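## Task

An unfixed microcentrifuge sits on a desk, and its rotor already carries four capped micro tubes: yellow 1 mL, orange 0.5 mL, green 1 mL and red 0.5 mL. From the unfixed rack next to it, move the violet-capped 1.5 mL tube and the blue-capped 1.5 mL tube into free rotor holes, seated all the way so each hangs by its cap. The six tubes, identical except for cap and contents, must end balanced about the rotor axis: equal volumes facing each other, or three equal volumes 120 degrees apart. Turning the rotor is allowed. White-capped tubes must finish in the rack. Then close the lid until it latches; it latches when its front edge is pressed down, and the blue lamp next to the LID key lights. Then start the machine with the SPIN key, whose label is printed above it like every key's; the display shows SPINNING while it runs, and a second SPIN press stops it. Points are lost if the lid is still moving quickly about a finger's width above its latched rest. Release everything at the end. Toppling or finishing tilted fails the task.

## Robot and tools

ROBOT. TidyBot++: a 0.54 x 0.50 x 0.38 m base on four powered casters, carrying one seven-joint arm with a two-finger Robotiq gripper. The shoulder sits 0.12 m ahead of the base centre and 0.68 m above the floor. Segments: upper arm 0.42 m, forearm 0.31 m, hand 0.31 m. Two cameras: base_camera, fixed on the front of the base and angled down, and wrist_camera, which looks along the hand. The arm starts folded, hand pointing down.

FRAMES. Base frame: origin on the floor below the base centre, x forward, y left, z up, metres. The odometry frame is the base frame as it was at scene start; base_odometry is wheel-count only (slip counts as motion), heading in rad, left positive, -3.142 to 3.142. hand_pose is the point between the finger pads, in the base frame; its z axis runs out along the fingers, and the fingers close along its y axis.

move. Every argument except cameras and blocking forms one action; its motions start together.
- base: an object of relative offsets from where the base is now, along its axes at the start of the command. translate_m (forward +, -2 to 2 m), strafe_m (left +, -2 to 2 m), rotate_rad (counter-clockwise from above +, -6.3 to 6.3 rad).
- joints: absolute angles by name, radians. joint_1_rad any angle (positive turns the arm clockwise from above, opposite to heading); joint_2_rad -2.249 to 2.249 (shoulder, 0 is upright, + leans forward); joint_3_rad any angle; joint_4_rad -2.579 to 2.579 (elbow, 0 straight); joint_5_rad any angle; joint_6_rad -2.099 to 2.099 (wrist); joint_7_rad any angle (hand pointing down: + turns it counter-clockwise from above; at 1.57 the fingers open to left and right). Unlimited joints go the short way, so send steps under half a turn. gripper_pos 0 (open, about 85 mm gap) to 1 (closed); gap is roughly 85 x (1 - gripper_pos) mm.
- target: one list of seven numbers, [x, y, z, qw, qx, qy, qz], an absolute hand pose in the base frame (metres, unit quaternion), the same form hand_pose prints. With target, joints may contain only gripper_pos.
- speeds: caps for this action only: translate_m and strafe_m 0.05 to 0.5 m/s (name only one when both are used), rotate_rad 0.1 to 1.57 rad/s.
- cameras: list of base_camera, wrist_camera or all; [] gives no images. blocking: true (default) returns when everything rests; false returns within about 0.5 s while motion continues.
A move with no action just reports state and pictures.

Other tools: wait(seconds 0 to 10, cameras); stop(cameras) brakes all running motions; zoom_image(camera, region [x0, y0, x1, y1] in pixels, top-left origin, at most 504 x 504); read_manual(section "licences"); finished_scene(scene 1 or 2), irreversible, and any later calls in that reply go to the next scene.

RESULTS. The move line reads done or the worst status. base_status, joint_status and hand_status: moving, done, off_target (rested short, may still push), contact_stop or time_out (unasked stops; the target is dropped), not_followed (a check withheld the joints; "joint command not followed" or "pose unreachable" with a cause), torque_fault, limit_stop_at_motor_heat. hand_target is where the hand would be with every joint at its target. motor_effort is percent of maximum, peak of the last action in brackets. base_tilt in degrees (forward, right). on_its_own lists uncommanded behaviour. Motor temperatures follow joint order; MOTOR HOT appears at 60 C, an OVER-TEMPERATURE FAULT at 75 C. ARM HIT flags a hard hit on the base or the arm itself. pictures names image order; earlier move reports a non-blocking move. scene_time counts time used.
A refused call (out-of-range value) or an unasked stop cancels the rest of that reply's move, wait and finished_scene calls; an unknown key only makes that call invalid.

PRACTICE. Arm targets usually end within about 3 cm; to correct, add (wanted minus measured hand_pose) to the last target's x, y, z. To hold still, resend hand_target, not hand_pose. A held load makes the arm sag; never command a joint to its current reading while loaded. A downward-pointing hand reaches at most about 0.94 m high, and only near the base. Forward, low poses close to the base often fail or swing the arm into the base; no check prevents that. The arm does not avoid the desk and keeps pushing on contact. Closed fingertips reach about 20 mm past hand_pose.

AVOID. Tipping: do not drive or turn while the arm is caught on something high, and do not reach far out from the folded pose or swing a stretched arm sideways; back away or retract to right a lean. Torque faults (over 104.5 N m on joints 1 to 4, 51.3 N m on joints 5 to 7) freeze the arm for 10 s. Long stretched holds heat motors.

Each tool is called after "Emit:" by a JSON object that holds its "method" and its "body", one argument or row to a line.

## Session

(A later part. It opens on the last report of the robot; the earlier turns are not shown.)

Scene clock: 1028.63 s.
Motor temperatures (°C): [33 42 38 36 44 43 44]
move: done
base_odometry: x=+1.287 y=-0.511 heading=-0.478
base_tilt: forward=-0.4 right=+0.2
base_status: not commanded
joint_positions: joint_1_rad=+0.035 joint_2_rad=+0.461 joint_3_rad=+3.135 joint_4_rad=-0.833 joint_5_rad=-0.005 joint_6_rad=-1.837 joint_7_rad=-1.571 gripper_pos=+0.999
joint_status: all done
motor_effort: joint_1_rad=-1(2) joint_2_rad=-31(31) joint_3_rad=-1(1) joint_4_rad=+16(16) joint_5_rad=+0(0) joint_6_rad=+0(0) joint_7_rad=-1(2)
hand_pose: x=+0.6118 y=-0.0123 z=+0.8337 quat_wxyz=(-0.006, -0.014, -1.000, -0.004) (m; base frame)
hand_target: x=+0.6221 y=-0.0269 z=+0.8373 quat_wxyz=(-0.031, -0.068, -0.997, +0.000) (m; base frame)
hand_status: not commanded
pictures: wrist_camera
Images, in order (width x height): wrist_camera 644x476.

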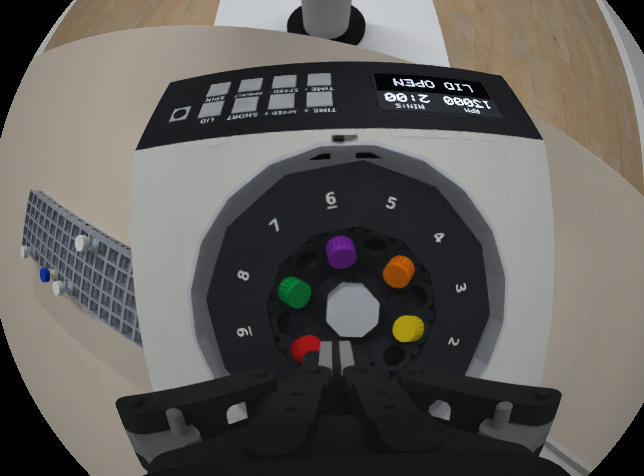

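Emit:
{"method": "move", "body": {
  "joints": {"joint_1_rad": 0.067},
  "cameras": ["wrist_camera"]
}}

Emit:
{"method": "zoom_image", "body": {
  "camera": "wrist_camera",
  "region": [200, 180, 440, 420]
}}

Scene clock: 1031.10 s.
Motor temperatures (°C): [33 42 38 36 44 43 44]
move: done
base_odometry: x=+1.287 y=-0.511 heading=-0.478
base_tilt: forward=-0.4 right=+0.2
base_status: not commanded
joint_positions: joint_1_rad=+0.042 joint_2_rad=+0.461 joint_3_rad=+3.135 joint_4_rad=-0.833 joint_5_rad=-0.005 joint_6_rad=-1.837 joint_7_rad=-1.571 gripper_pos=+0.999
joint_status: all done
motor_effort: joint_1_rad=+0(1) joint_2_rad=-31(31) joint_3_rad=-1(1) joint_4_rad=+16(16) joint_5_rad=+0(2) joint_6_rad=+0(0) joint_7_rad=-1(2)
hand_pose: x=+0.6117 y=-0.0158 z=+0.8337 quat_wxyz=(-0.006, -0.018, -1.000, -0.004) (m; base frame)
hand_target: x=+0.6218 y=-0.0324 z=+0.8373 quat_wxyz=(-0.031, -0.073, -0.997, +0.000) (m; base frame)
hand_status: not commanded
pictures: wrist_camera
Images, in order (width x height): wrist_camera 644x476.

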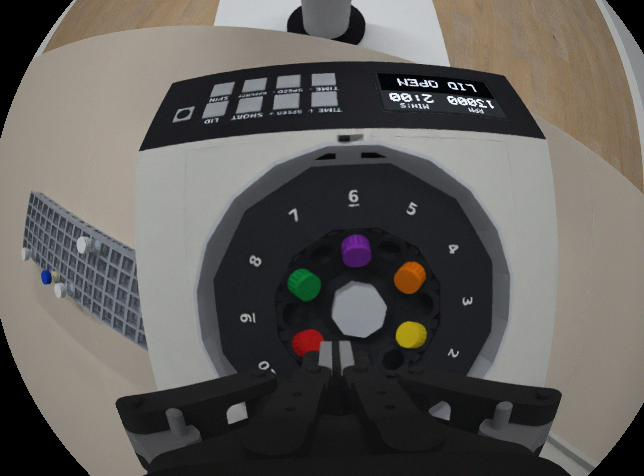

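Scaled by 2.100.

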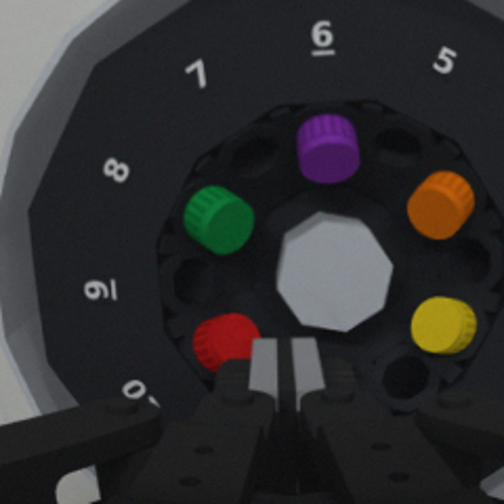

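Emit:
{"method": "move", "body": {
  "joints": {"joint_1_rad": 0.05},
  "cameras": []
}}

Emit:
{"method": "move", "body": {
  "joints": {"joint_2_rad": 0.379, "joint_4_rad": -0.795},
  "cameras": ["wrist_camera"]
}}

Scene clock: 1047.37 s.
Motor temperatures (°C): [33 42 38 36 43 43 44]
move: done
base_odometry: x=+1.287 y=-0.511 heading=-0.478
base_tilt: forward=-0.4 right=+0.2
base_status: not commanded
joint_positions: joint_1_rad=+0.042 joint_2_rad=+0.461 joint_3_rad=+3.135 joint_4_rad=-0.833 joint_5_rad=-0.005 joint_6_rad=-1.837 joint_7_rad=-1.571 gripper_pos=+0.999
joint_status: all done
motor_effort: joint_1_rad=+0(1) joint_2_rad=-31(31) joint_3_rad=+0(1) joint_4_rad=+16(16) joint_5_rad=+1(1) joint_6_rad=+0(0) joint_7_rad=-1(1)
hand_pose: x=+0.6117 y=-0.0158 z=+0.8337 quat_wxyz=(-0.006, -0.018, -1.000, -0.004) (m; base frame)
hand_target: x=+0.6223 y=-0.0238 z=+0.8373 quat_wxyz=(-0.031, -0.065, -0.997, +0.000) (m; base frame)
hand_status: not commanded
pictures: none
No camera images: "cameras" was empty.

Scene clock: 1048.30 s.
Motor temperatures (°C): [33 42 38 36 43 43 44]
move: done
base_odometry: x=+1.287 y=-0.511 heading=-0.478
base_tilt: forward=-0.4 right=+0.2
base_status: not commanded
joint_positions: joint_1_rad=+0.042 joint_2_rad=+0.387 joint_3_rad=+3.135 joint_4_rad=-0.800 joint_5_rad=-0.005 joint_6_rad=-1.837 joint_7_rad=-1.571 gripper_pos=+0.999
joint_status: all done
motor_effort: joint_1_rad=-1(1) joint_2_rad=-29(33) joint_3_rad=+0(1) joint_4_rad=+16(17) joint_5_rad=+0(1) joint_6_rad=+1(1) joint_7_rad=-1(2)
hand_pose: x=+0.6055 y=-0.0155 z=+0.8800 quat_wxyz=(-0.059, -0.018, -0.998, -0.002) (m; base frame)
hand_target: x=+0.6191 y=-0.0237 z=+0.8878 quat_wxyz=(-0.089, -0.064, -0.994, -0.001) (m; base frame)
hand_status: not commanded
pictures: wrist_camera
Images, in order (width x height): wrist_camera 644x476.

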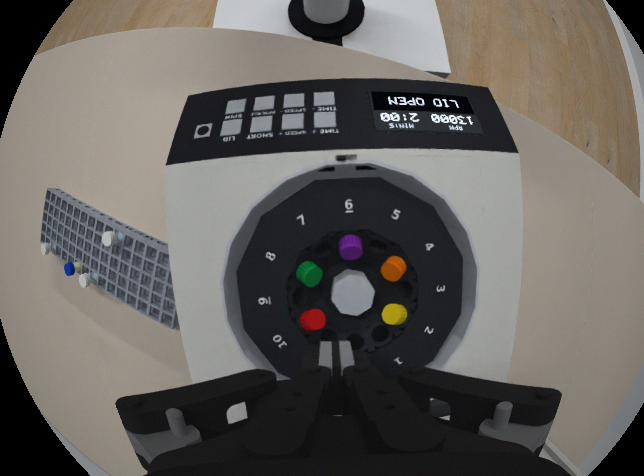

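Emit:
{"method": "move", "body": {
  "joints": {"joint_1_rad": 0.58, "joint_2_rad": 0.40, "joint_4_rad": -0.68, "joint_6_rad": -2.07, "joint_7_rad": 0.20, "gripper_pos": 0.7},
  "cameras": ["wrist_camera"]
}}

Scene clock: 1052.90 s.
Motor temperatures (°C): [33 42 38 36 43 43 44]
move: done
base_odometry: x=+1.287 y=-0.511 heading=-0.478
base_tilt: forward=-0.4 right=+0.2
base_status: not commanded
joint_positions: joint_1_rad=+0.564 joint_2_rad=+0.387 joint_3_rad=+3.135 joint_4_rad=-0.692 joint_5_rad=-0.005 joint_6_rad=-2.003 joint_7_rad=+0.116 gripper_pos=+0.700
joint_status: all done
motor_effort: joint_1_rad=-1(3) joint_2_rad=-27(29) joint_3_rad=-1(2) joint_4_rad=+15(16) joint_5_rad=+0(1) joint_6_rad=+1(2) joint_7_rad=+0(2)
hand_pose: x=+0.5055 y=-0.2391 z=+0.9092 quat_wxyz=(-0.016, +0.535, -0.844, +0.026) (m; base frame)
hand_target: x=+0.4865 y=-0.2392 z=+0.9062 quat_wxyz=(+0.002, +0.561, -0.828, -0.004) (m; base frame)
hand_status: not commanded
pictures: wrist_camera
Images, in order (width x height): wrist_camera 644x476.

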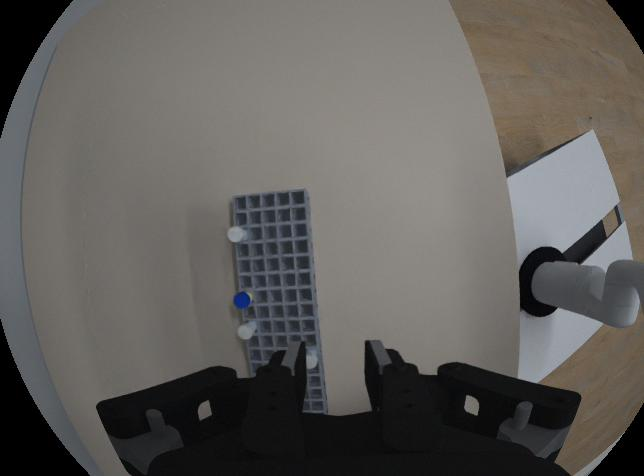

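Emit:
{"method": "move", "body": {
  "joints": {"joint_2_rad": 0.61, "joint_4_rad": -0.641, "joint_6_rad": -1.85, "joint_7_rad": 0.245},
  "cameras": ["wrist_camera"]
}}

Scene clock: 1072.23 s.
Motor temperatures (°C): [33 42 38 36 43 43 44]
move: done
base_odometry: x=+1.287 y=-0.511 heading=-0.478
base_tilt: forward=-0.4 right=+0.2
base_status: not commanded
joint_positions: joint_1_rad=+0.564 joint_2_rad=+0.622 joint_3_rad=+3.135 joint_4_rad=-0.650 joint_5_rad=-0.005 joint_6_rad=-1.908 joint_7_rad=+0.164 gripper_pos=+0.700
joint_status: all done
motor_effort: joint_1_rad=+0(1) joint_2_rad=-36(40) joint_3_rad=-1(2) joint_4_rad=+16(18) joint_5_rad=+0(0) joint_6_rad=+0(1) joint_7_rad=-1(2)
hand_pose: x=+0.5725 y=-0.2812 z=+0.8051 quat_wxyz=(+0.004, +0.555, -0.832, -0.019) (m; base frame)
hand_target: x=+0.5815 y=-0.3014 z=+0.8145 quat_wxyz=(-0.007, +0.579, -0.815, +0.019) (m; base frame)
hand_status: not commanded
pictures: wrist_camera
Images, in order (width x height): wrist_camera 644x476.

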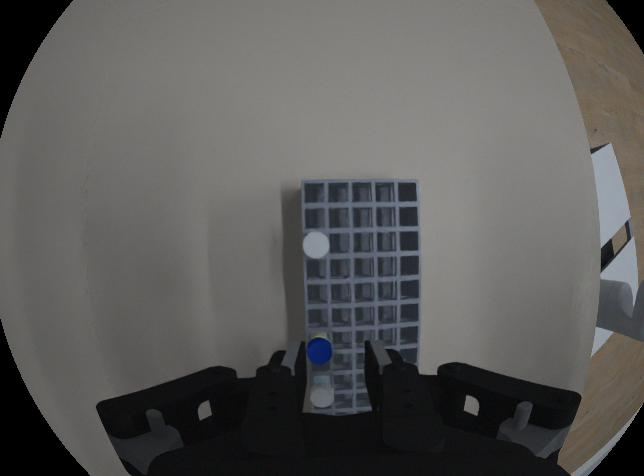

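Emit:
{"method": "move", "body": {
  "joints": {"joint_1_rad": 0.543, "joint_2_rad": 0.565, "joint_4_rad": -0.81, "joint_6_rad": -1.71},
  "cameras": ["wrist_camera"]
}}

Emit:
{"method": "zoom_image", "body": {
  "camera": "wrist_camera",
  "region": [240, 230, 440, 440]
}}

Scene clock: 1084.40 s.
Motor temperatures (°C): [33 43 38 36 43 42 44]
move: done
base_odometry: x=+1.287 y=-0.511 heading=-0.478
base_tilt: forward=-0.4 right=+0.2
base_status: not commanded
joint_positions: joint_1_rad=+0.563 joint_2_rad=+0.591 joint_3_rad=+3.135 joint_4_rad=-0.793 joint_5_rad=-0.005 joint_6_rad=-1.779 joint_7_rad=+0.164 gripper_pos=+0.700
joint_status: all done
motor_effort: joint_1_rad=-1(1) joint_2_rad=-35(36) joint_3_rad=-1(2) joint_4_rad=+16(17) joint_5_rad=+0(1) joint_6_rad=+0(1) joint_7_rad=-1(1)
hand_pose: x=+0.5755 y=-0.2821 z=+0.7781 quat_wxyz=(+0.001, +0.555, -0.831, -0.012) (m; base frame)
hand_target: x=+0.5917 y=-0.2837 z=+0.7875 quat_wxyz=(-0.011, +0.594, -0.804, +0.026) (m; base frame)
hand_status: not commanded
pictures: wrist_camera
Images, in order (width x height): wrist_camera 644x476.

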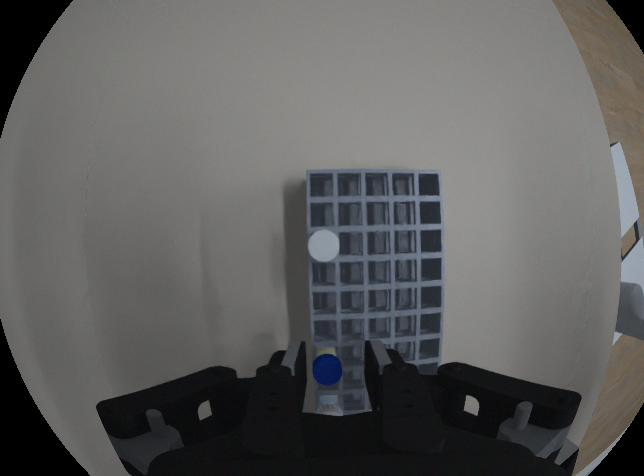

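Scaled by 2.400.

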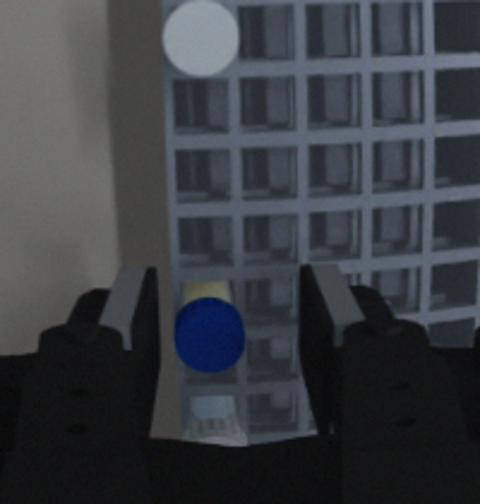

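Emit:
{"method": "move", "body": {
  "joints": {"joint_1_rad": 0.533, "joint_2_rad": 0.545, "joint_4_rad": -0.876, "joint_6_rad": -1.645},
  "cameras": ["wrist_camera"]
}}

Emit:
{"method": "zoom_image", "body": {
  "camera": "wrist_camera",
  "region": [240, 230, 440, 440]
}}

Scene clock: 1092.80 s.
Motor temperatures (°C): [33 43 38 36 43 42 44]
move: done
base_odometry: x=+1.287 y=-0.511 heading=-0.478
base_tilt: forward=-0.4 right=+0.2
base_status: not commanded
joint_positions: joint_1_rad=+0.555 joint_2_rad=+0.569 joint_3_rad=+3.135 joint_4_rad=-0.860 joint_5_rad=-0.005 joint_6_rad=-1.711 joint_7_rad=+0.164 gripper_pos=+0.700
joint_status: all done
motor_effort: joint_1_rad=+0(2) joint_2_rad=-34(37) joint_3_rad=-1(1) joint_4_rad=+16(17) joint_5_rad=+0(1) joint_6_rad=+0(1) joint_7_rad=+0(1)
hand_pose: x=+0.5793 y=-0.2793 z=+0.7693 quat_wxyz=(-0.004, +0.559, -0.829, -0.001) (m; base frame)
hand_target: x=+0.5955 y=-0.2796 z=+0.7781 quat_wxyz=(-0.015, +0.598, -0.801, +0.035) (m; base frame)
hand_status: not commanded
pictures: wrist_camera
Images, in order (width x height): wrist_camera 644x476.

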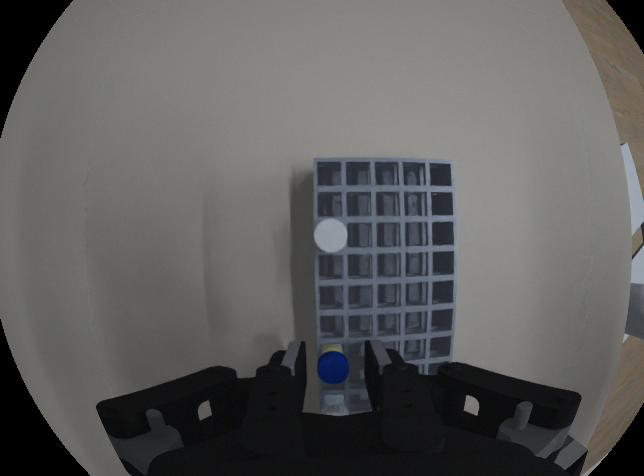

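Scaled by 2.400.

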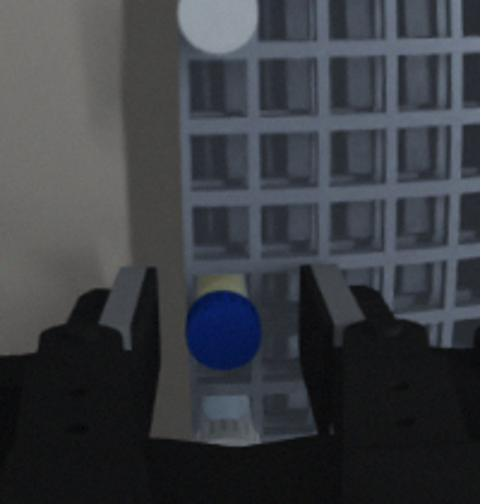

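Emit:
{"method": "move", "body": {
  "joints": {"gripper_pos": 0.86},
  "cameras": ["wrist_camera"]
}}

Emit:
{"method": "zoom_image", "body": {
  "camera": "wrist_camera",
  "region": [240, 230, 440, 440]
}}

Scene clock: 1099.87 s.
Motor temperatures (°C): [33 43 38 36 43 42 44]
move: done
base_odometry: x=+1.287 y=-0.511 heading=-0.478
base_tilt: forward=-0.4 right=+0.2
base_status: not commanded
joint_positions: joint_1_rad=+0.555 joint_2_rad=+0.569 joint_3_rad=+3.135 joint_4_rad=-0.860 joint_5_rad=-0.005 joint_6_rad=-1.710 joint_7_rad=+0.164 gripper_pos=+0.860
joint_status: all done
motor_effort: joint_1_rad=-1(1) joint_2_rad=-35(35) joint_3_rad=-1(1) joint_4_rad=+16(17) joint_5_rad=+0(1) joint_6_rad=+0(0) joint_7_rad=-1(1)
hand_pose: x=+0.5796 y=-0.2794 z=+0.7693 quat_wxyz=(-0.004, +0.559, -0.829, -0.001) (m; base frame)
hand_target: x=+0.5955 y=-0.2796 z=+0.7781 quat_wxyz=(-0.015, +0.598, -0.801, +0.035) (m; base frame)
hand_status: not commanded
pictures: wrist_camera
Images, in order (width x height): wrist_camera 644x476.

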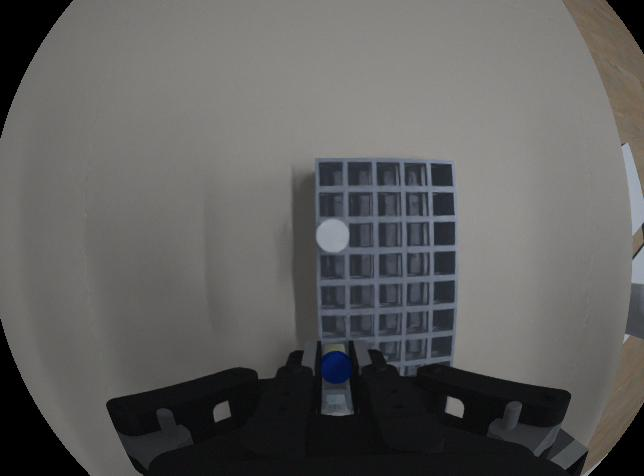

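Scaled by 2.400.

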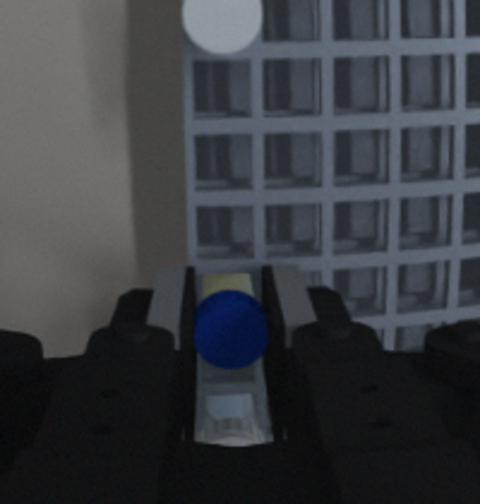

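Emit:
{"method": "move", "body": {
  "joints": {"gripper_pos": 0.96},
  "cameras": []
}}

Emit:
{"method": "move", "body": {
  "joints": {"joint_2_rad": 0.52},
  "cameras": ["wrist_camera"]
}}

Emit:
{"method": "zoom_image", "body": {
  "camera": "wrist_camera",
  "region": [240, 230, 440, 440]
}}

Scene clock: 1103.10 s.
Motor temperatures (°C): [33 43 38 36 43 42 44]
move: off_target
base_odometry: x=+1.287 y=-0.511 heading=-0.478
base_tilt: forward=-0.4 right=+0.2
base_status: not commanded
joint_positions: joint_1_rad=+0.555 joint_2_rad=+0.569 joint_3_rad=+3.135 joint_4_rad=-0.860 joint_5_rad=-0.005 joint_6_rad=-1.710 joint_7_rad=+0.164 gripper_pos=+0.912
joint_status: gripper_pos off_target (ended at +0.912, target +0.960)
motor_effort: joint_1_rad=-1(1) joint_2_rad=-35(35) joint_3_rad=-1(1) joint_4_rad=+16(17) joint_5_rad=+0(1) joint_6_rad=+0(0) joint_7_rad=-1(1)
hand_pose: x=+0.5796 y=-0.2795 z=+0.7697 quat_wxyz=(-0.004, +0.559, -0.829, +0.000) (m; base frame)
hand_target: x=+0.5955 y=-0.2796 z=+0.7781 quat_wxyz=(-0.015, +0.598, -0.801, +0.035) (m; base frame)
hand_status: not commanded
pictures: none
No camera images: "cameras" was empty.

Scene clock: 1103.87 s.
Motor temperatures (°C): [33 43 38 36 43 42 44]
move: done
base_odometry: x=+1.287 y=-0.511 heading=-0.478
base_tilt: forward=-0.4 right=+0.2
base_status: not commanded
joint_positions: joint_1_rad=+0.555 joint_2_rad=+0.540 joint_3_rad=+3.135 joint_4_rad=-0.861 joint_5_rad=-0.005 joint_6_rad=-1.708 joint_7_rad=+0.164 gripper_pos=+0.912
joint_status: all done
motor_effort: joint_1_rad=-1(1) joint_2_rad=-34(37) joint_3_rad=+0(1) joint_4_rad=+17(17) joint_5_rad=+0(0) joint_6_rad=+0(0) joint_7_rad=+0(2)
hand_pose: x=+0.5775 y=-0.2781 z=+0.7850 quat_wxyz=(-0.010, +0.559, -0.829, +0.013) (m; base frame)
hand_target: x=+0.5933 y=-0.2783 z=+0.7919 quat_wxyz=(-0.019, +0.598, -0.800, +0.046) (m; base frame)
hand_status: not commanded
pictures: wrist_camera
Images, in order (width x height): wrist_camera 644x476.

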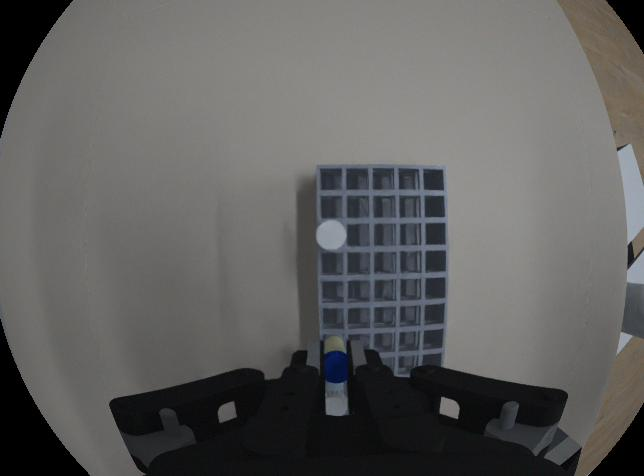

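Scaled by 2.400.

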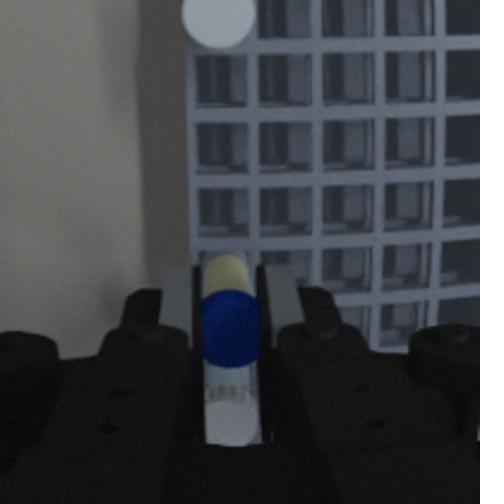

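Emit:
{"method": "move", "body": {
  "joints": {"joint_2_rad": 0.545, "joint_4_rad": -0.748, "joint_6_rad": -1.87},
  "cameras": []
}}

Emit:
{"method": "move", "body": {
  "joints": {"joint_2_rad": 0.545, "joint_4_rad": -0.66, "joint_6_rad": -1.94},
  "cameras": ["wrist_camera"]
}}

Emit:
{"method": "zoom_image", "body": {
  "camera": "wrist_camera",
  "region": [240, 230, 440, 440]
}}

Scene clock: 1115.50 s.
Motor temperatures (°C): [33 43 38 36 43 42 44]
move: done
base_odometry: x=+1.287 y=-0.511 heading=-0.478
base_tilt: forward=-0.4 right=+0.2
base_status: not commanded
joint_positions: joint_1_rad=+0.555 joint_2_rad=+0.541 joint_3_rad=+3.135 joint_4_rad=-0.755 joint_5_rad=-0.005 joint_6_rad=-1.813 joint_7_rad=+0.164 gripper_pos=+0.912
joint_status: all done
motor_effort: joint_1_rad=+0(1) joint_2_rad=-34(35) joint_3_rad=-1(1) joint_4_rad=+15(18) joint_5_rad=+0(1) joint_6_rad=+0(1) joint_7_rad=-1(1)
hand_pose: x=+0.5715 y=-0.2746 z=+0.8164 quat_wxyz=(-0.010, +0.559, -0.829, +0.013) (m; base frame)
hand_target: x=+0.5622 y=-0.2599 z=+0.8166 quat_wxyz=(+0.004, +0.598, -0.801, -0.010) (m; base frame)
hand_status: not commanded
pictures: none
No camera images: "cameras" was empty.

Scene clock: 1116.37 s.
Motor temperatures (°C): [33 43 38 36 43 42 44]
move: done
base_odometry: x=+1.287 y=-0.511 heading=-0.478
base_tilt: forward=-0.4 right=+0.2
base_status: not commanded
joint_positions: joint_1_rad=+0.555 joint_2_rad=+0.543 joint_3_rad=+3.135 joint_4_rad=-0.667 joint_5_rad=-0.005 joint_6_rad=-1.874 joint_7_rad=+0.164 gripper_pos=+0.912
joint_status: all done
motor_effort: joint_1_rad=+0(1) joint_2_rad=-33(35) joint_3_rad=+0(1) joint_4_rad=+16(18) joint_5_rad=+0(1) joint_6_rad=+1(1) joint_7_rad=-1(1)
hand_pose: x=+0.5716 y=-0.2748 z=+0.8422 quat_wxyz=(-0.016, +0.559, -0.829, +0.025) (m; base frame)
hand_target: x=+0.5595 y=-0.2583 z=+0.8428 quat_wxyz=(+0.001, +0.598, -0.801, -0.002) (m; base frame)
hand_status: not commanded
pictures: wrist_camera
Images, in order (width x height): wrist_camera 644x476.

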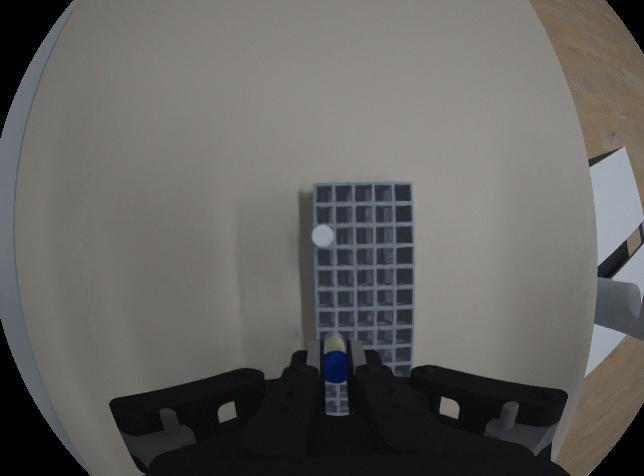

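Scaled by 2.400.

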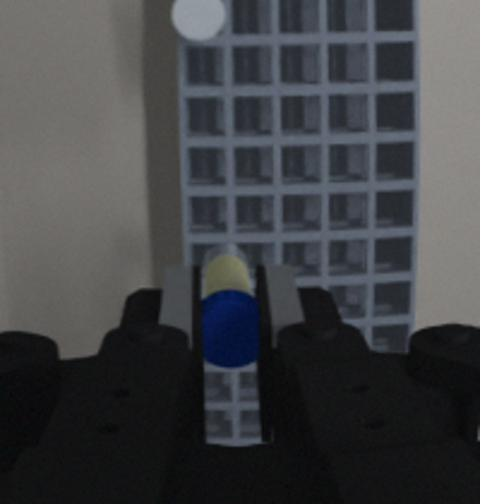

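Emit:
{"method": "move", "body": {
  "joints": {"joint_2_rad": 0.38, "joint_4_rad": -0.68, "joint_6_rad": -2.06},
  "cameras": []
}}

Emit:
{"method": "move", "body": {
  "joints": {"joint_1_rad": -0.012, "joint_2_rad": 0.30, "joint_4_rad": -0.80, "joint_7_rad": 1.64},
  "cameras": ["wrist_camera"]
}}

Scene clock: 1131.87 s.
Motor temperatures (°C): [33 43 38 36 43 42 44]
move: done
base_odometry: x=+1.287 y=-0.511 heading=-0.478
base_tilt: forward=-0.4 right=+0.2
base_status: not commanded
joint_positions: joint_1_rad=+0.555 joint_2_rad=+0.381 joint_3_rad=+3.135 joint_4_rad=-0.668 joint_5_rad=-0.005 joint_6_rad=-1.994 joint_7_rad=+0.164 gripper_pos=+0.912
joint_status: all done
motor_effort: joint_1_rad=+0(1) joint_2_rad=-27(37) joint_3_rad=-1(1) joint_4_rad=+15(18) joint_5_rad=+0(0) joint_6_rad=+1(2) joint_7_rad=-1(1)
hand_pose: x=+0.5118 y=-0.2380 z=+0.9195 quat_wxyz=(-0.023, +0.559, -0.828, +0.043) (m; base frame)
hand_target: x=+0.4961 y=-0.2209 z=+0.9150 quat_wxyz=(-0.004, +0.598, -0.801, +0.010) (m; base frame)
hand_status: not commanded
pictures: none
No camera images: "cameras" was empty.

Scene clock: 1134.17 s.
Motor temperatures (°C): [33 43 38 36 43 42 44]
move: done
base_odometry: x=+1.287 y=-0.511 heading=-0.478
base_tilt: forward=-0.4 right=+0.2
base_status: not commanded
joint_positions: joint_1_rad=+0.006 joint_2_rad=+0.322 joint_3_rad=+3.135 joint_4_rad=-0.781 joint_5_rad=-0.005 joint_6_rad=-1.995 joint_7_rad=+1.557 gripper_pos=+0.912
joint_status: all done
motor_effort: joint_1_rad=+0(3) joint_2_rad=-25(29) joint_3_rad=-1(2) joint_4_rad=+15(16) joint_5_rad=+0(1) joint_6_rad=+1(1) joint_7_rad=-1(2)
hand_pose: x=+0.5464 y=+0.0022 z=+0.9115 quat_wxyz=(-0.003, +1.000, -0.006, +0.022) (m; base frame)
hand_target: x=+0.5177 y=+0.0061 z=+0.9151 quat_wxyz=(+0.000, +0.999, +0.041, -0.009) (m; base frame)
hand_status: not commanded
pictures: wrist_camera
Images, in order (width x height): wrist_camera 644x476.

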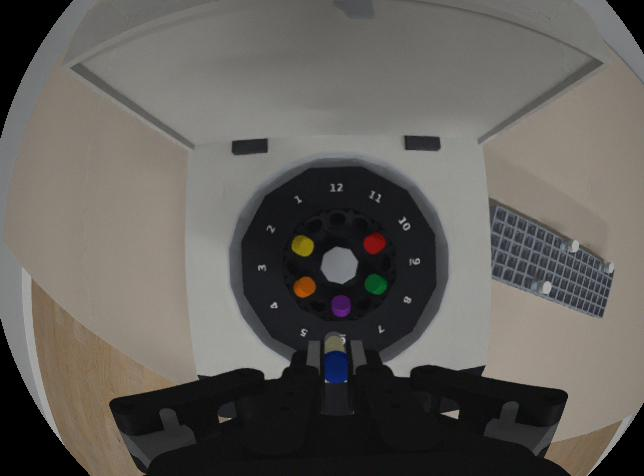

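Emit:
{"method": "zoom_image", "body": {
  "camera": "wrist_camera",
  "region": [230, 150, 450, 370]
}}

Scaled by 2.291.

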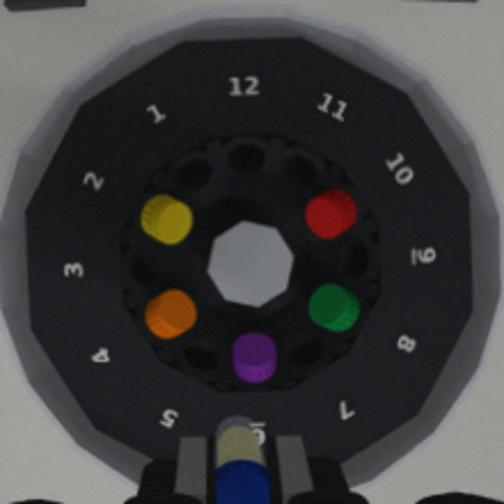

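Emit:
{"method": "move", "body": {
  "joints": {"joint_2_rad": 0.09, "joint_4_rad": -1.01, "joint_6_rad": -1.65},
  "cameras": []
}}

Emit:
{"method": "move", "body": {
  "joints": {"joint_2_rad": -0.11, "joint_4_rad": -1.41, "joint_6_rad": -1.15},
  "cameras": []
}}

Emit:
{"method": "move", "body": {
  "joints": {"joint_2_rad": -0.234, "joint_4_rad": -1.812, "joint_6_rad": -0.73},
  "cameras": ["wrist_camera"]
}}

Emit:
{"method": "zoom_image", "body": {
  "camera": "wrist_camera",
  "region": [236, 236, 436, 436]
}}

Scene clock: 1150.67 s.
Motor temperatures (°C): [33 43 38 36 43 42 44]
move: done
base_odometry: x=+1.287 y=-0.511 heading=-0.478
base_tilt: forward=-0.4 right=+0.2
base_status: not commanded
joint_positions: joint_1_rad=+0.006 joint_2_rad=+0.097 joint_3_rad=+3.135 joint_4_rad=-0.991 joint_5_rad=-0.005 joint_6_rad=-1.716 joint_7_rad=+1.559 gripper_pos=+0.912
joint_status: all done
motor_effort: joint_1_rad=-1(1) joint_2_rad=-19(27) joint_3_rad=-1(1) joint_4_rad=+17(17) joint_5_rad=+0(1) joint_6_rad=+3(4) joint_7_rad=+0(2)
hand_pose: x=+0.5412 y=+0.0028 z=+0.9527 quat_wxyz=(-0.004, +0.986, -0.005, +0.168) (m; base frame)
hand_target: x=+0.5558 y=+0.0066 z=+0.9557 quat_wxyz=(+0.006, +0.980, +0.040, +0.194) (m; base frame)
hand_status: not commanded
pictures: none
No camera images: "cameras" was empty.

Scene clock: 1152.57 s.
Motor temperatures (°C): [33 43 38 36 43 42 44]
move: done
base_odometry: x=+1.287 y=-0.511 heading=-0.478
base_tilt: forward=-0.4 right=+0.2
base_status: not commanded
joint_positions: joint_1_rad=+0.006 joint_2_rad=-0.091 joint_3_rad=+3.135 joint_4_rad=-1.391 joint_5_rad=-0.005 joint_6_rad=-1.215 joint_7_rad=+1.559 gripper_pos=+0.912
joint_status: all done
motor_effort: joint_1_rad=+0(1) joint_2_rad=-15(20) joint_3_rad=+0(1) joint_4_rad=+19(20) joint_5_rad=+0(0) joint_6_rad=+6(6) joint_7_rad=-1(1)
hand_pose: x=+0.5661 y=+0.0030 z=+0.9328 quat_wxyz=(-0.004, +0.951, -0.005, +0.308) (m; base frame)
hand_target: x=+0.5742 y=+0.0068 z=+0.9444 quat_wxyz=(+0.010, +0.940, +0.038, +0.339) (m; base frame)
hand_status: not commanded
pictures: none
No camera images: "cameras" was empty.

Scene clock: 1154.43 s.
Motor temperatures (°C): [33 43 38 36 43 42 44]
move: done
base_odometry: x=+1.287 y=-0.511 heading=-0.478
base_tilt: forward=-0.4 right=+0.2
base_status: not commanded
joint_positions: joint_1_rad=+0.006 joint_2_rad=-0.213 joint_3_rad=+3.135 joint_4_rad=-1.794 joint_5_rad=-0.005 joint_6_rad=-0.794 joint_7_rad=+1.559 gripper_pos=+0.912
joint_status: all done
motor_effort: joint_1_rad=-1(1) joint_2_rad=-12(15) joint_3_rad=+0(1) joint_4_rad=+21(22) joint_5_rad=+0(1) joint_6_rad=+7(7) joint_7_rad=-1(2)
hand_pose: x=+0.5602 y=+0.0027 z=+0.8656 quat_wxyz=(-0.004, +0.927, -0.006, +0.374) (m; base frame)
hand_target: x=+0.5662 y=+0.0067 z=+0.8796 quat_wxyz=(+0.012, +0.914, +0.037, +0.405) (m; base frame)
hand_status: not commanded
pictures: wrist_camera
Images, in order (width x height): wrist_camera 644x476.

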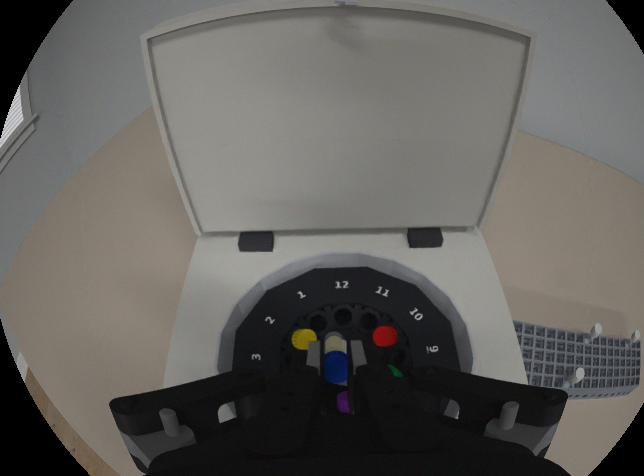

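Scaled by 2.520.

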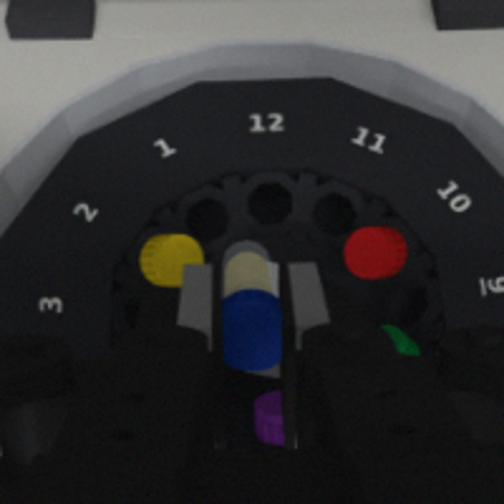

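Emit:
{"method": "move", "body": {
  "joints": {"joint_1_rad": 0.034},
  "cameras": ["wrist_camera"]
}}

Emit:
{"method": "zoom_image", "body": {
  "camera": "wrist_camera",
  "region": [276, 276, 396, 396]
}}

Scene clock: 1173.10 s.
Motor temperatures (°C): [33 43 38 36 43 42 44]
move: done
base_odometry: x=+1.287 y=-0.511 heading=-0.478
base_tilt: forward=-0.4 right=+0.2
base_status: not commanded
joint_positions: joint_1_rad=+0.023 joint_2_rad=-0.213 joint_3_rad=+3.135 joint_4_rad=-1.794 joint_5_rad=-0.005 joint_6_rad=-0.791 joint_7_rad=+1.560 gripper_pos=+0.912
joint_status: all done
motor_effort: joint_1_rad=-1(1) joint_2_rad=-12(12) joint_3_rad=+0(1) joint_4_rad=+21(21) joint_5_rad=+0(1) joint_6_rad=+7(7) joint_7_rad=+0(1)
hand_pose: x=+0.5609 y=-0.0050 z=+0.8663 quat_wxyz=(+0.000, +0.927, -0.014, +0.375) (m; base frame)
hand_target: x=+0.5660 y=-0.0139 z=+0.8796 quat_wxyz=(+0.021, +0.914, +0.016, +0.404) (m; base frame)
hand_status: not commanded
pictures: wrist_camera
Images, in order (width x height): wrist_camera 644x476.

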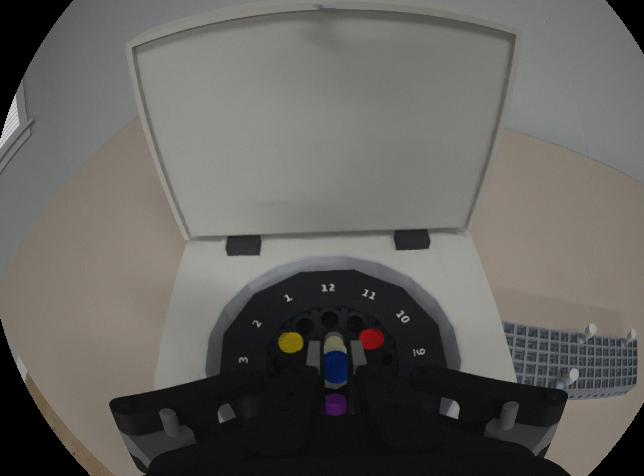

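Scaled by 4.200.

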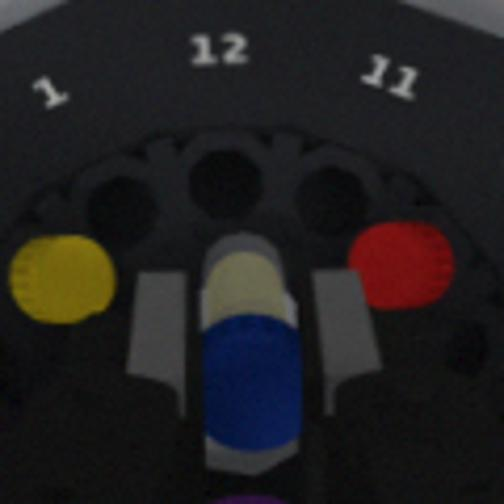

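Emit:
{"method": "move", "body": {
  "joints": {"joint_1_rad": 0.002},
  "cameras": []
}}

Scene clock: 1183.87 s.
Motor temperatures (°C): [33 43 38 36 43 42 44]
move: done
base_odometry: x=+1.287 y=-0.511 heading=-0.478
base_tilt: forward=-0.4 right=+0.2
base_status: not commanded
joint_positions: joint_1_rad=+0.012 joint_2_rad=-0.213 joint_3_rad=+3.135 joint_4_rad=-1.794 joint_5_rad=-0.005 joint_6_rad=-0.791 joint_7_rad=+1.560 gripper_pos=+0.912
joint_status: all done
motor_effort: joint_1_rad=+0(2) joint_2_rad=-11(12) joint_3_rad=+0(1) joint_4_rad=+21(21) joint_5_rad=+0(0) joint_6_rad=+7(7) joint_7_rad=-1(2)
hand_pose: x=+0.5609 y=+0.0000 z=+0.8664 quat_wxyz=(-0.003, +0.927, -0.009, +0.376) (m; base frame)
hand_target: x=+0.5663 y=+0.0005 z=+0.8796 quat_wxyz=(+0.014, +0.914, +0.031, +0.405) (m; base frame)
hand_status: not commanded
pictures: none
No camera images: "cameras" was empty.

Emit:
{"method": "move", "body": {
  "joints": {"joint_1_rad": 0.032, "joint_2_rad": -0.195, "joint_4_rad": -1.819, "joint_6_rad": -0.66},
  "cameras": ["wrist_camera"]
}}

Emit:
{"method": "zoom_image", "body": {
  "camera": "wrist_camera",
  "region": [276, 276, 396, 396]
}}

Scene clock: 1187.17 s.
Motor temperatures (°C): [33 42 38 36 43 42 44]
move: done
base_odometry: x=+1.287 y=-0.511 heading=-0.478
base_tilt: forward=-0.4 right=+0.2
base_status: not commanded
joint_positions: joint_1_rad=+0.020 joint_2_rad=-0.200 joint_3_rad=+3.135 joint_4_rad=-1.800 joint_5_rad=-0.005 joint_6_rad=-0.717 joint_7_rad=+1.560 gripper_pos=+0.912
joint_status: all done
motor_effort: joint_1_rad=-1(1) joint_2_rad=-12(13) joint_3_rad=-1(1) joint_4_rad=+21(21) joint_5_rad=+0(0) joint_6_rad=+7(8) joint_7_rad=+0(1)
hand_pose: x=+0.5781 y=-0.0040 z=+0.8738 quat_wxyz=(-0.001, +0.916, -0.012, +0.401) (m; base frame)
hand_target: x=+0.5866 y=-0.0136 z=+0.8742 quat_wxyz=(+0.021, +0.909, +0.017, +0.415) (m; base frame)
hand_status: not commanded
pictures: wrist_camera
Images, in order (width x height): wrist_camera 644x476.

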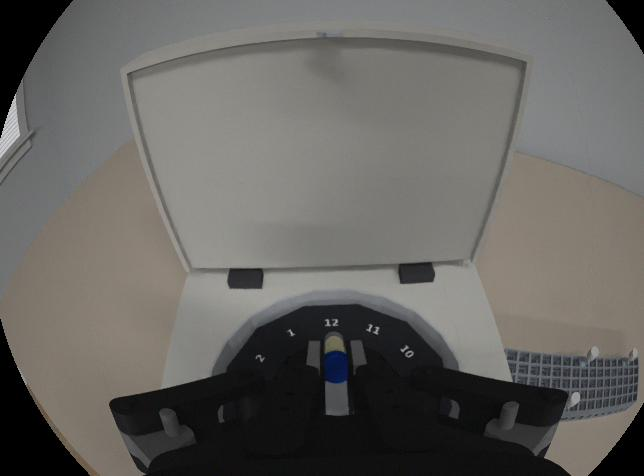

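Scaled by 4.200.

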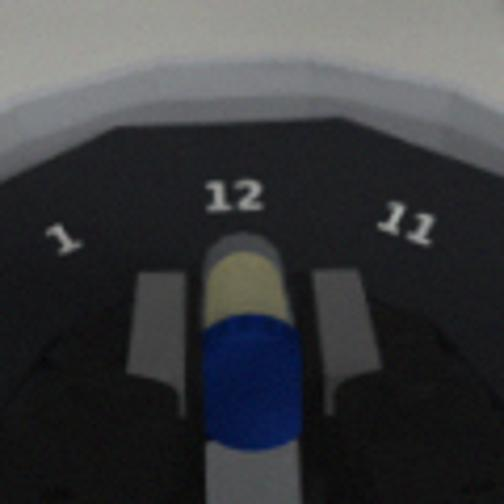

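Emit:
{"method": "move", "body": {
  "joints": {"joint_2_rad": -0.18, "joint_4_rad": -1.842, "joint_6_rad": -0.65},
  "cameras": ["wrist_camera"]
}}

Emit:
{"method": "zoom_image", "body": {
  "camera": "wrist_camera",
  "region": [276, 276, 396, 396]
}}

Scene clock: 1192.47 s.
Motor temperatures (°C): [33 42 38 36 43 42 44]
move: done
base_odometry: x=+1.287 y=-0.511 heading=-0.478
base_tilt: forward=-0.4 right=+0.2
base_status: not commanded
joint_positions: joint_1_rad=+0.020 joint_2_rad=-0.191 joint_3_rad=+3.135 joint_4_rad=-1.826 joint_5_rad=-0.005 joint_6_rad=-0.708 joint_7_rad=+1.560 gripper_pos=+0.912
joint_status: all done
motor_effort: joint_1_rad=-1(1) joint_2_rad=-12(13) joint_3_rad=+0(1) joint_4_rad=+21(22) joint_5_rad=+0(0) joint_6_rad=+7(7) joint_7_rad=-1(1)
hand_pose: x=+0.5757 y=-0.0040 z=+0.8574 quat_wxyz=(-0.001, +0.921, -0.013, +0.389) (m; base frame)
hand_target: x=+0.5862 y=-0.0136 z=+0.8570 quat_wxyz=(+0.020, +0.915, +0.017, +0.403) (m; base frame)
hand_status: not commanded
pictures: wrist_camera
Images, in order (width x height): wrist_camera 644x476.

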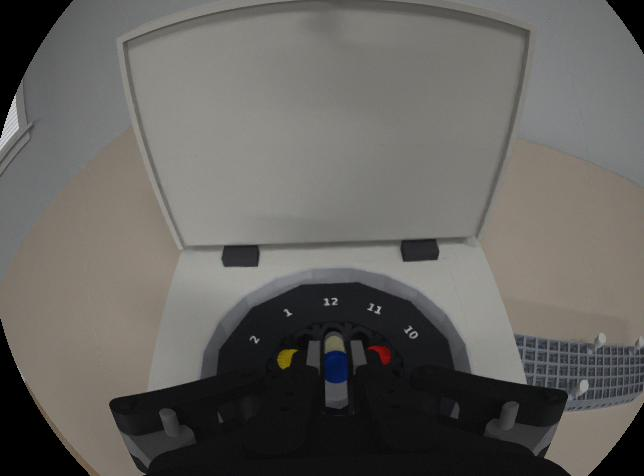

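Scaled by 4.200.

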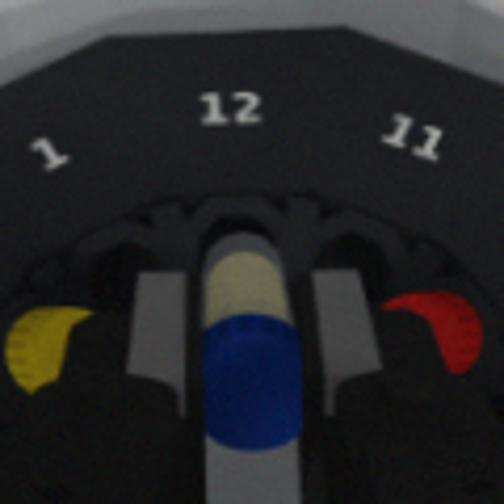

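Emit:
{"method": "move", "body": {
  "joints": {"joint_2_rad": -0.171},
  "cameras": ["wrist_camera"]
}}

Emit:
{"method": "zoom_image", "body": {
  "camera": "wrist_camera",
  "region": [276, 276, 396, 396]
}}

Scene clock: 1202.27 s.
Motor temperatures (°C): [33 42 38 36 43 42 44]
move: done
base_odometry: x=+1.287 y=-0.511 heading=-0.478
base_tilt: forward=-0.4 right=+0.2
base_status: not commanded
joint_positions: joint_1_rad=+0.020 joint_2_rad=-0.185 joint_3_rad=+3.135 joint_4_rad=-1.826 joint_5_rad=-0.005 joint_6_rad=-0.708 joint_7_rad=+1.560 gripper_pos=+0.912
joint_status: all done
motor_effort: joint_1_rad=+0(1) joint_2_rad=-13(14) joint_3_rad=+0(1) joint_4_rad=+21(21) joint_5_rad=+0(0) joint_6_rad=+7(7) joint_7_rad=+0(1)
hand_pose: x=+0.5768 y=-0.0041 z=+0.8545 quat_wxyz=(-0.001, +0.923, -0.013, +0.386) (m; base frame)
hand_target: x=+0.5877 y=-0.0137 z=+0.8528 quat_wxyz=(+0.020, +0.917, +0.017, +0.398) (m; base frame)
hand_status: not commanded
pictures: wrist_camera
Images, in order (width x height): wrist_camera 644x476.

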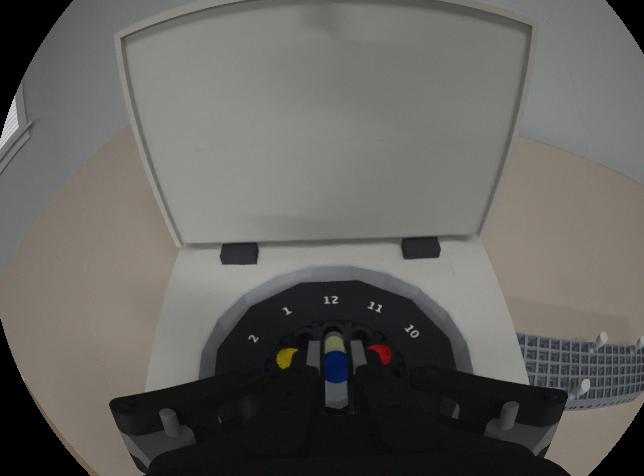

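Scaled by 4.200.

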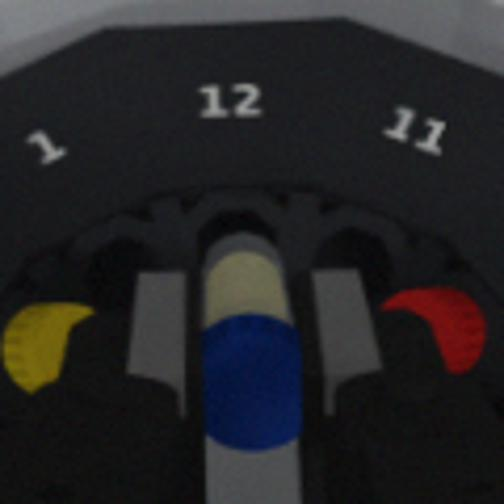

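Emit:
{"method": "move", "body": {
  "joints": {"joint_2_rad": -0.157},
  "cameras": ["wrist_camera"]
}}

Emit:
{"method": "zoom_image", "body": {
  "camera": "wrist_camera",
  "region": [276, 276, 396, 396]
}}

Scene clock: 1210.10 s.
Motor temperatures (°C): [32 42 38 36 43 42 44]
move: done
base_odometry: x=+1.287 y=-0.511 heading=-0.478
base_tilt: forward=-0.4 right=+0.2
base_status: not commanded
joint_positions: joint_1_rad=+0.020 joint_2_rad=-0.170 joint_3_rad=+3.135 joint_4_rad=-1.826 joint_5_rad=-0.005 joint_6_rad=-0.708 joint_7_rad=+1.560 gripper_pos=+0.912
joint_status: all done
motor_effort: joint_1_rad=-1(1) joint_2_rad=-13(14) joint_3_rad=+0(1) joint_4_rad=+21(21) joint_5_rad=+0(0) joint_6_rad=+7(7) joint_7_rad=-2(2)
hand_pose: x=+0.5793 y=-0.0041 z=+0.8478 quat_wxyz=(-0.001, +0.925, -0.013, +0.379) (m; base frame)
hand_target: x=+0.5901 y=-0.0137 z=+0.8462 quat_wxyz=(+0.020, +0.920, +0.017, +0.392) (m; base frame)
hand_status: not commanded
pictures: wrist_camera
Images, in order (width x height): wrist_camera 644x476.

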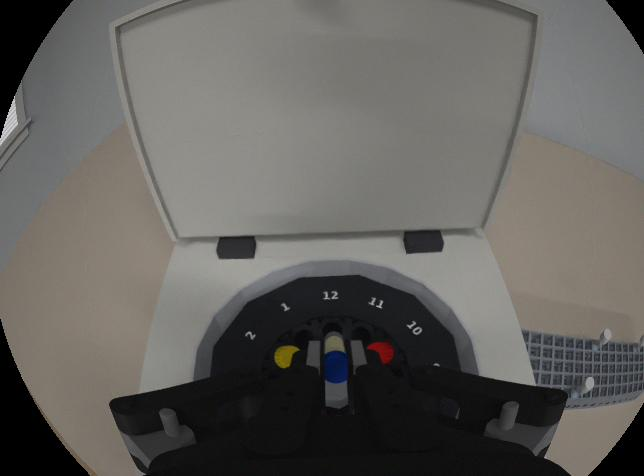

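Scaled by 4.200.

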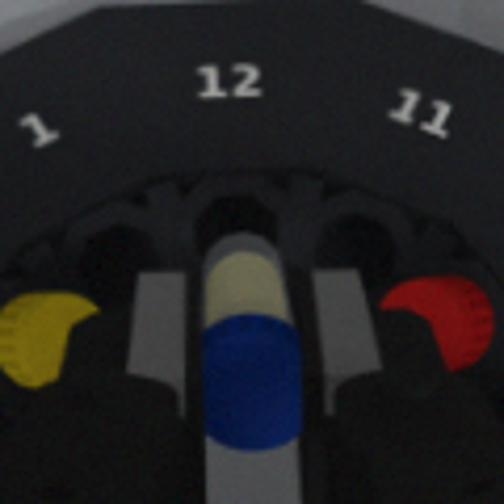

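Emit:
{"method": "move", "body": {
  "joints": {"joint_2_rad": -0.144, "joint_4_rad": -1.811},
  "cameras": ["wrist_camera"]
}}

Emit:
{"method": "zoom_image", "body": {
  "camera": "wrist_camera",
  "region": [276, 276, 396, 396]
}}

Scene clock: 1219.93 s.
Motor temperatures (°C): [32 42 38 36 43 42 44]
move: done
base_odometry: x=+1.287 y=-0.511 heading=-0.478
base_tilt: forward=-0.4 right=+0.2
base_status: not commanded
joint_positions: joint_1_rad=+0.020 joint_2_rad=-0.159 joint_3_rad=+3.135 joint_4_rad=-1.811 joint_5_rad=-0.005 joint_6_rad=-0.707 joint_7_rad=+1.560 gripper_pos=+0.912
joint_status: all done
motor_effort: joint_1_rad=-1(1) joint_2_rad=-13(14) joint_3_rad=+0(1) joint_4_rad=+21(22) joint_5_rad=+0(0) joint_6_rad=+6(7) joint_7_rad=-1(2)
hand_pose: x=+0.5852 y=-0.0042 z=+0.8508 quat_wxyz=(-0.001, +0.924, -0.013, +0.381) (m; base frame)
hand_target: x=+0.5999 y=-0.0141 z=+0.8567 quat_wxyz=(+0.020, +0.916, +0.017, +0.400) (m; base frame)
hand_status: not commanded
pictures: wrist_camera
Images, in order (width x height): wrist_camera 644x476.

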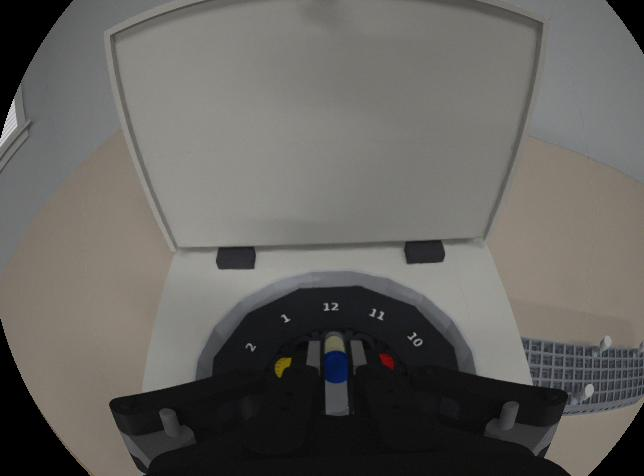

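Scaled by 4.200.

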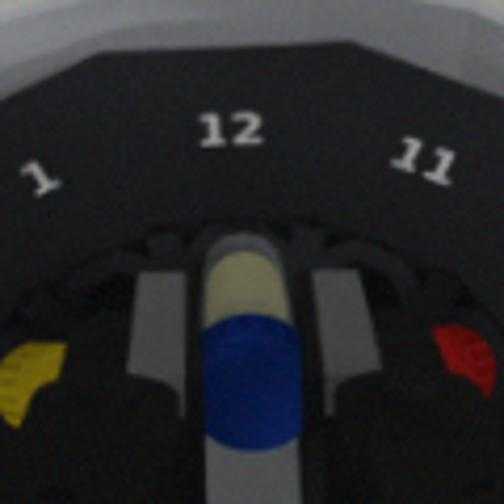

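Emit:
{"method": "move", "body": {
  "joints": {"joint_2_rad": -0.130},
  "cameras": ["wrist_camera"]
}}

Emit:
{"method": "zoom_image", "body": {
  "camera": "wrist_camera",
  "region": [276, 276, 396, 396]
}}

Scene clock: 1225.87 s.
Motor temperatures (°C): [32 42 38 36 43 42 44]
move: done
base_odometry: x=+1.287 y=-0.511 heading=-0.478
base_tilt: forward=-0.4 right=+0.2
base_status: not commanded
joint_positions: joint_1_rad=+0.020 joint_2_rad=-0.143 joint_3_rad=+3.135 joint_4_rad=-1.811 joint_5_rad=-0.005 joint_6_rad=-0.707 joint_7_rad=+1.560 gripper_pos=+0.912
joint_status: all done
motor_effort: joint_1_rad=-1(1) joint_2_rad=-14(15) joint_3_rad=-1(1) joint_4_rad=+21(21) joint_5_rad=+0(0) joint_6_rad=+6(7) joint_7_rad=-1(1)
hand_pose: x=+0.5877 y=-0.0042 z=+0.8436 quat_wxyz=(-0.001, +0.927, -0.013, +0.374) (m; base frame)
hand_target: x=+0.6023 y=-0.0141 z=+0.8499 quat_wxyz=(+0.020, +0.919, +0.017, +0.394) (m; base frame)
hand_status: not commanded
pictures: wrist_camera
Images, in order (width x height): wrist_camera 644x476.

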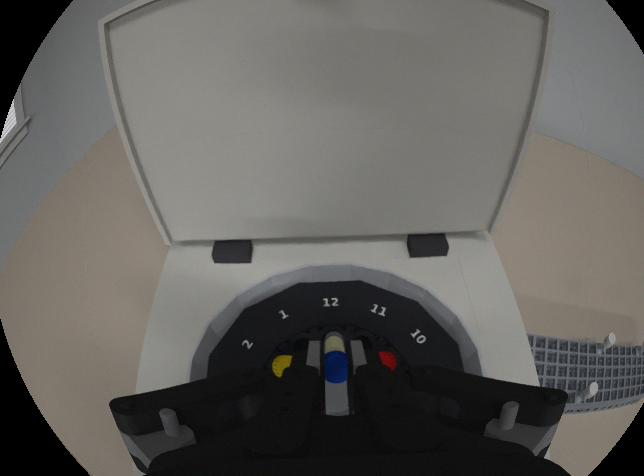

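Scaled by 4.200.

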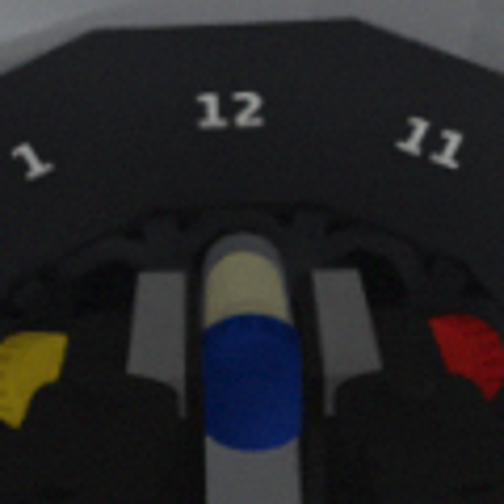

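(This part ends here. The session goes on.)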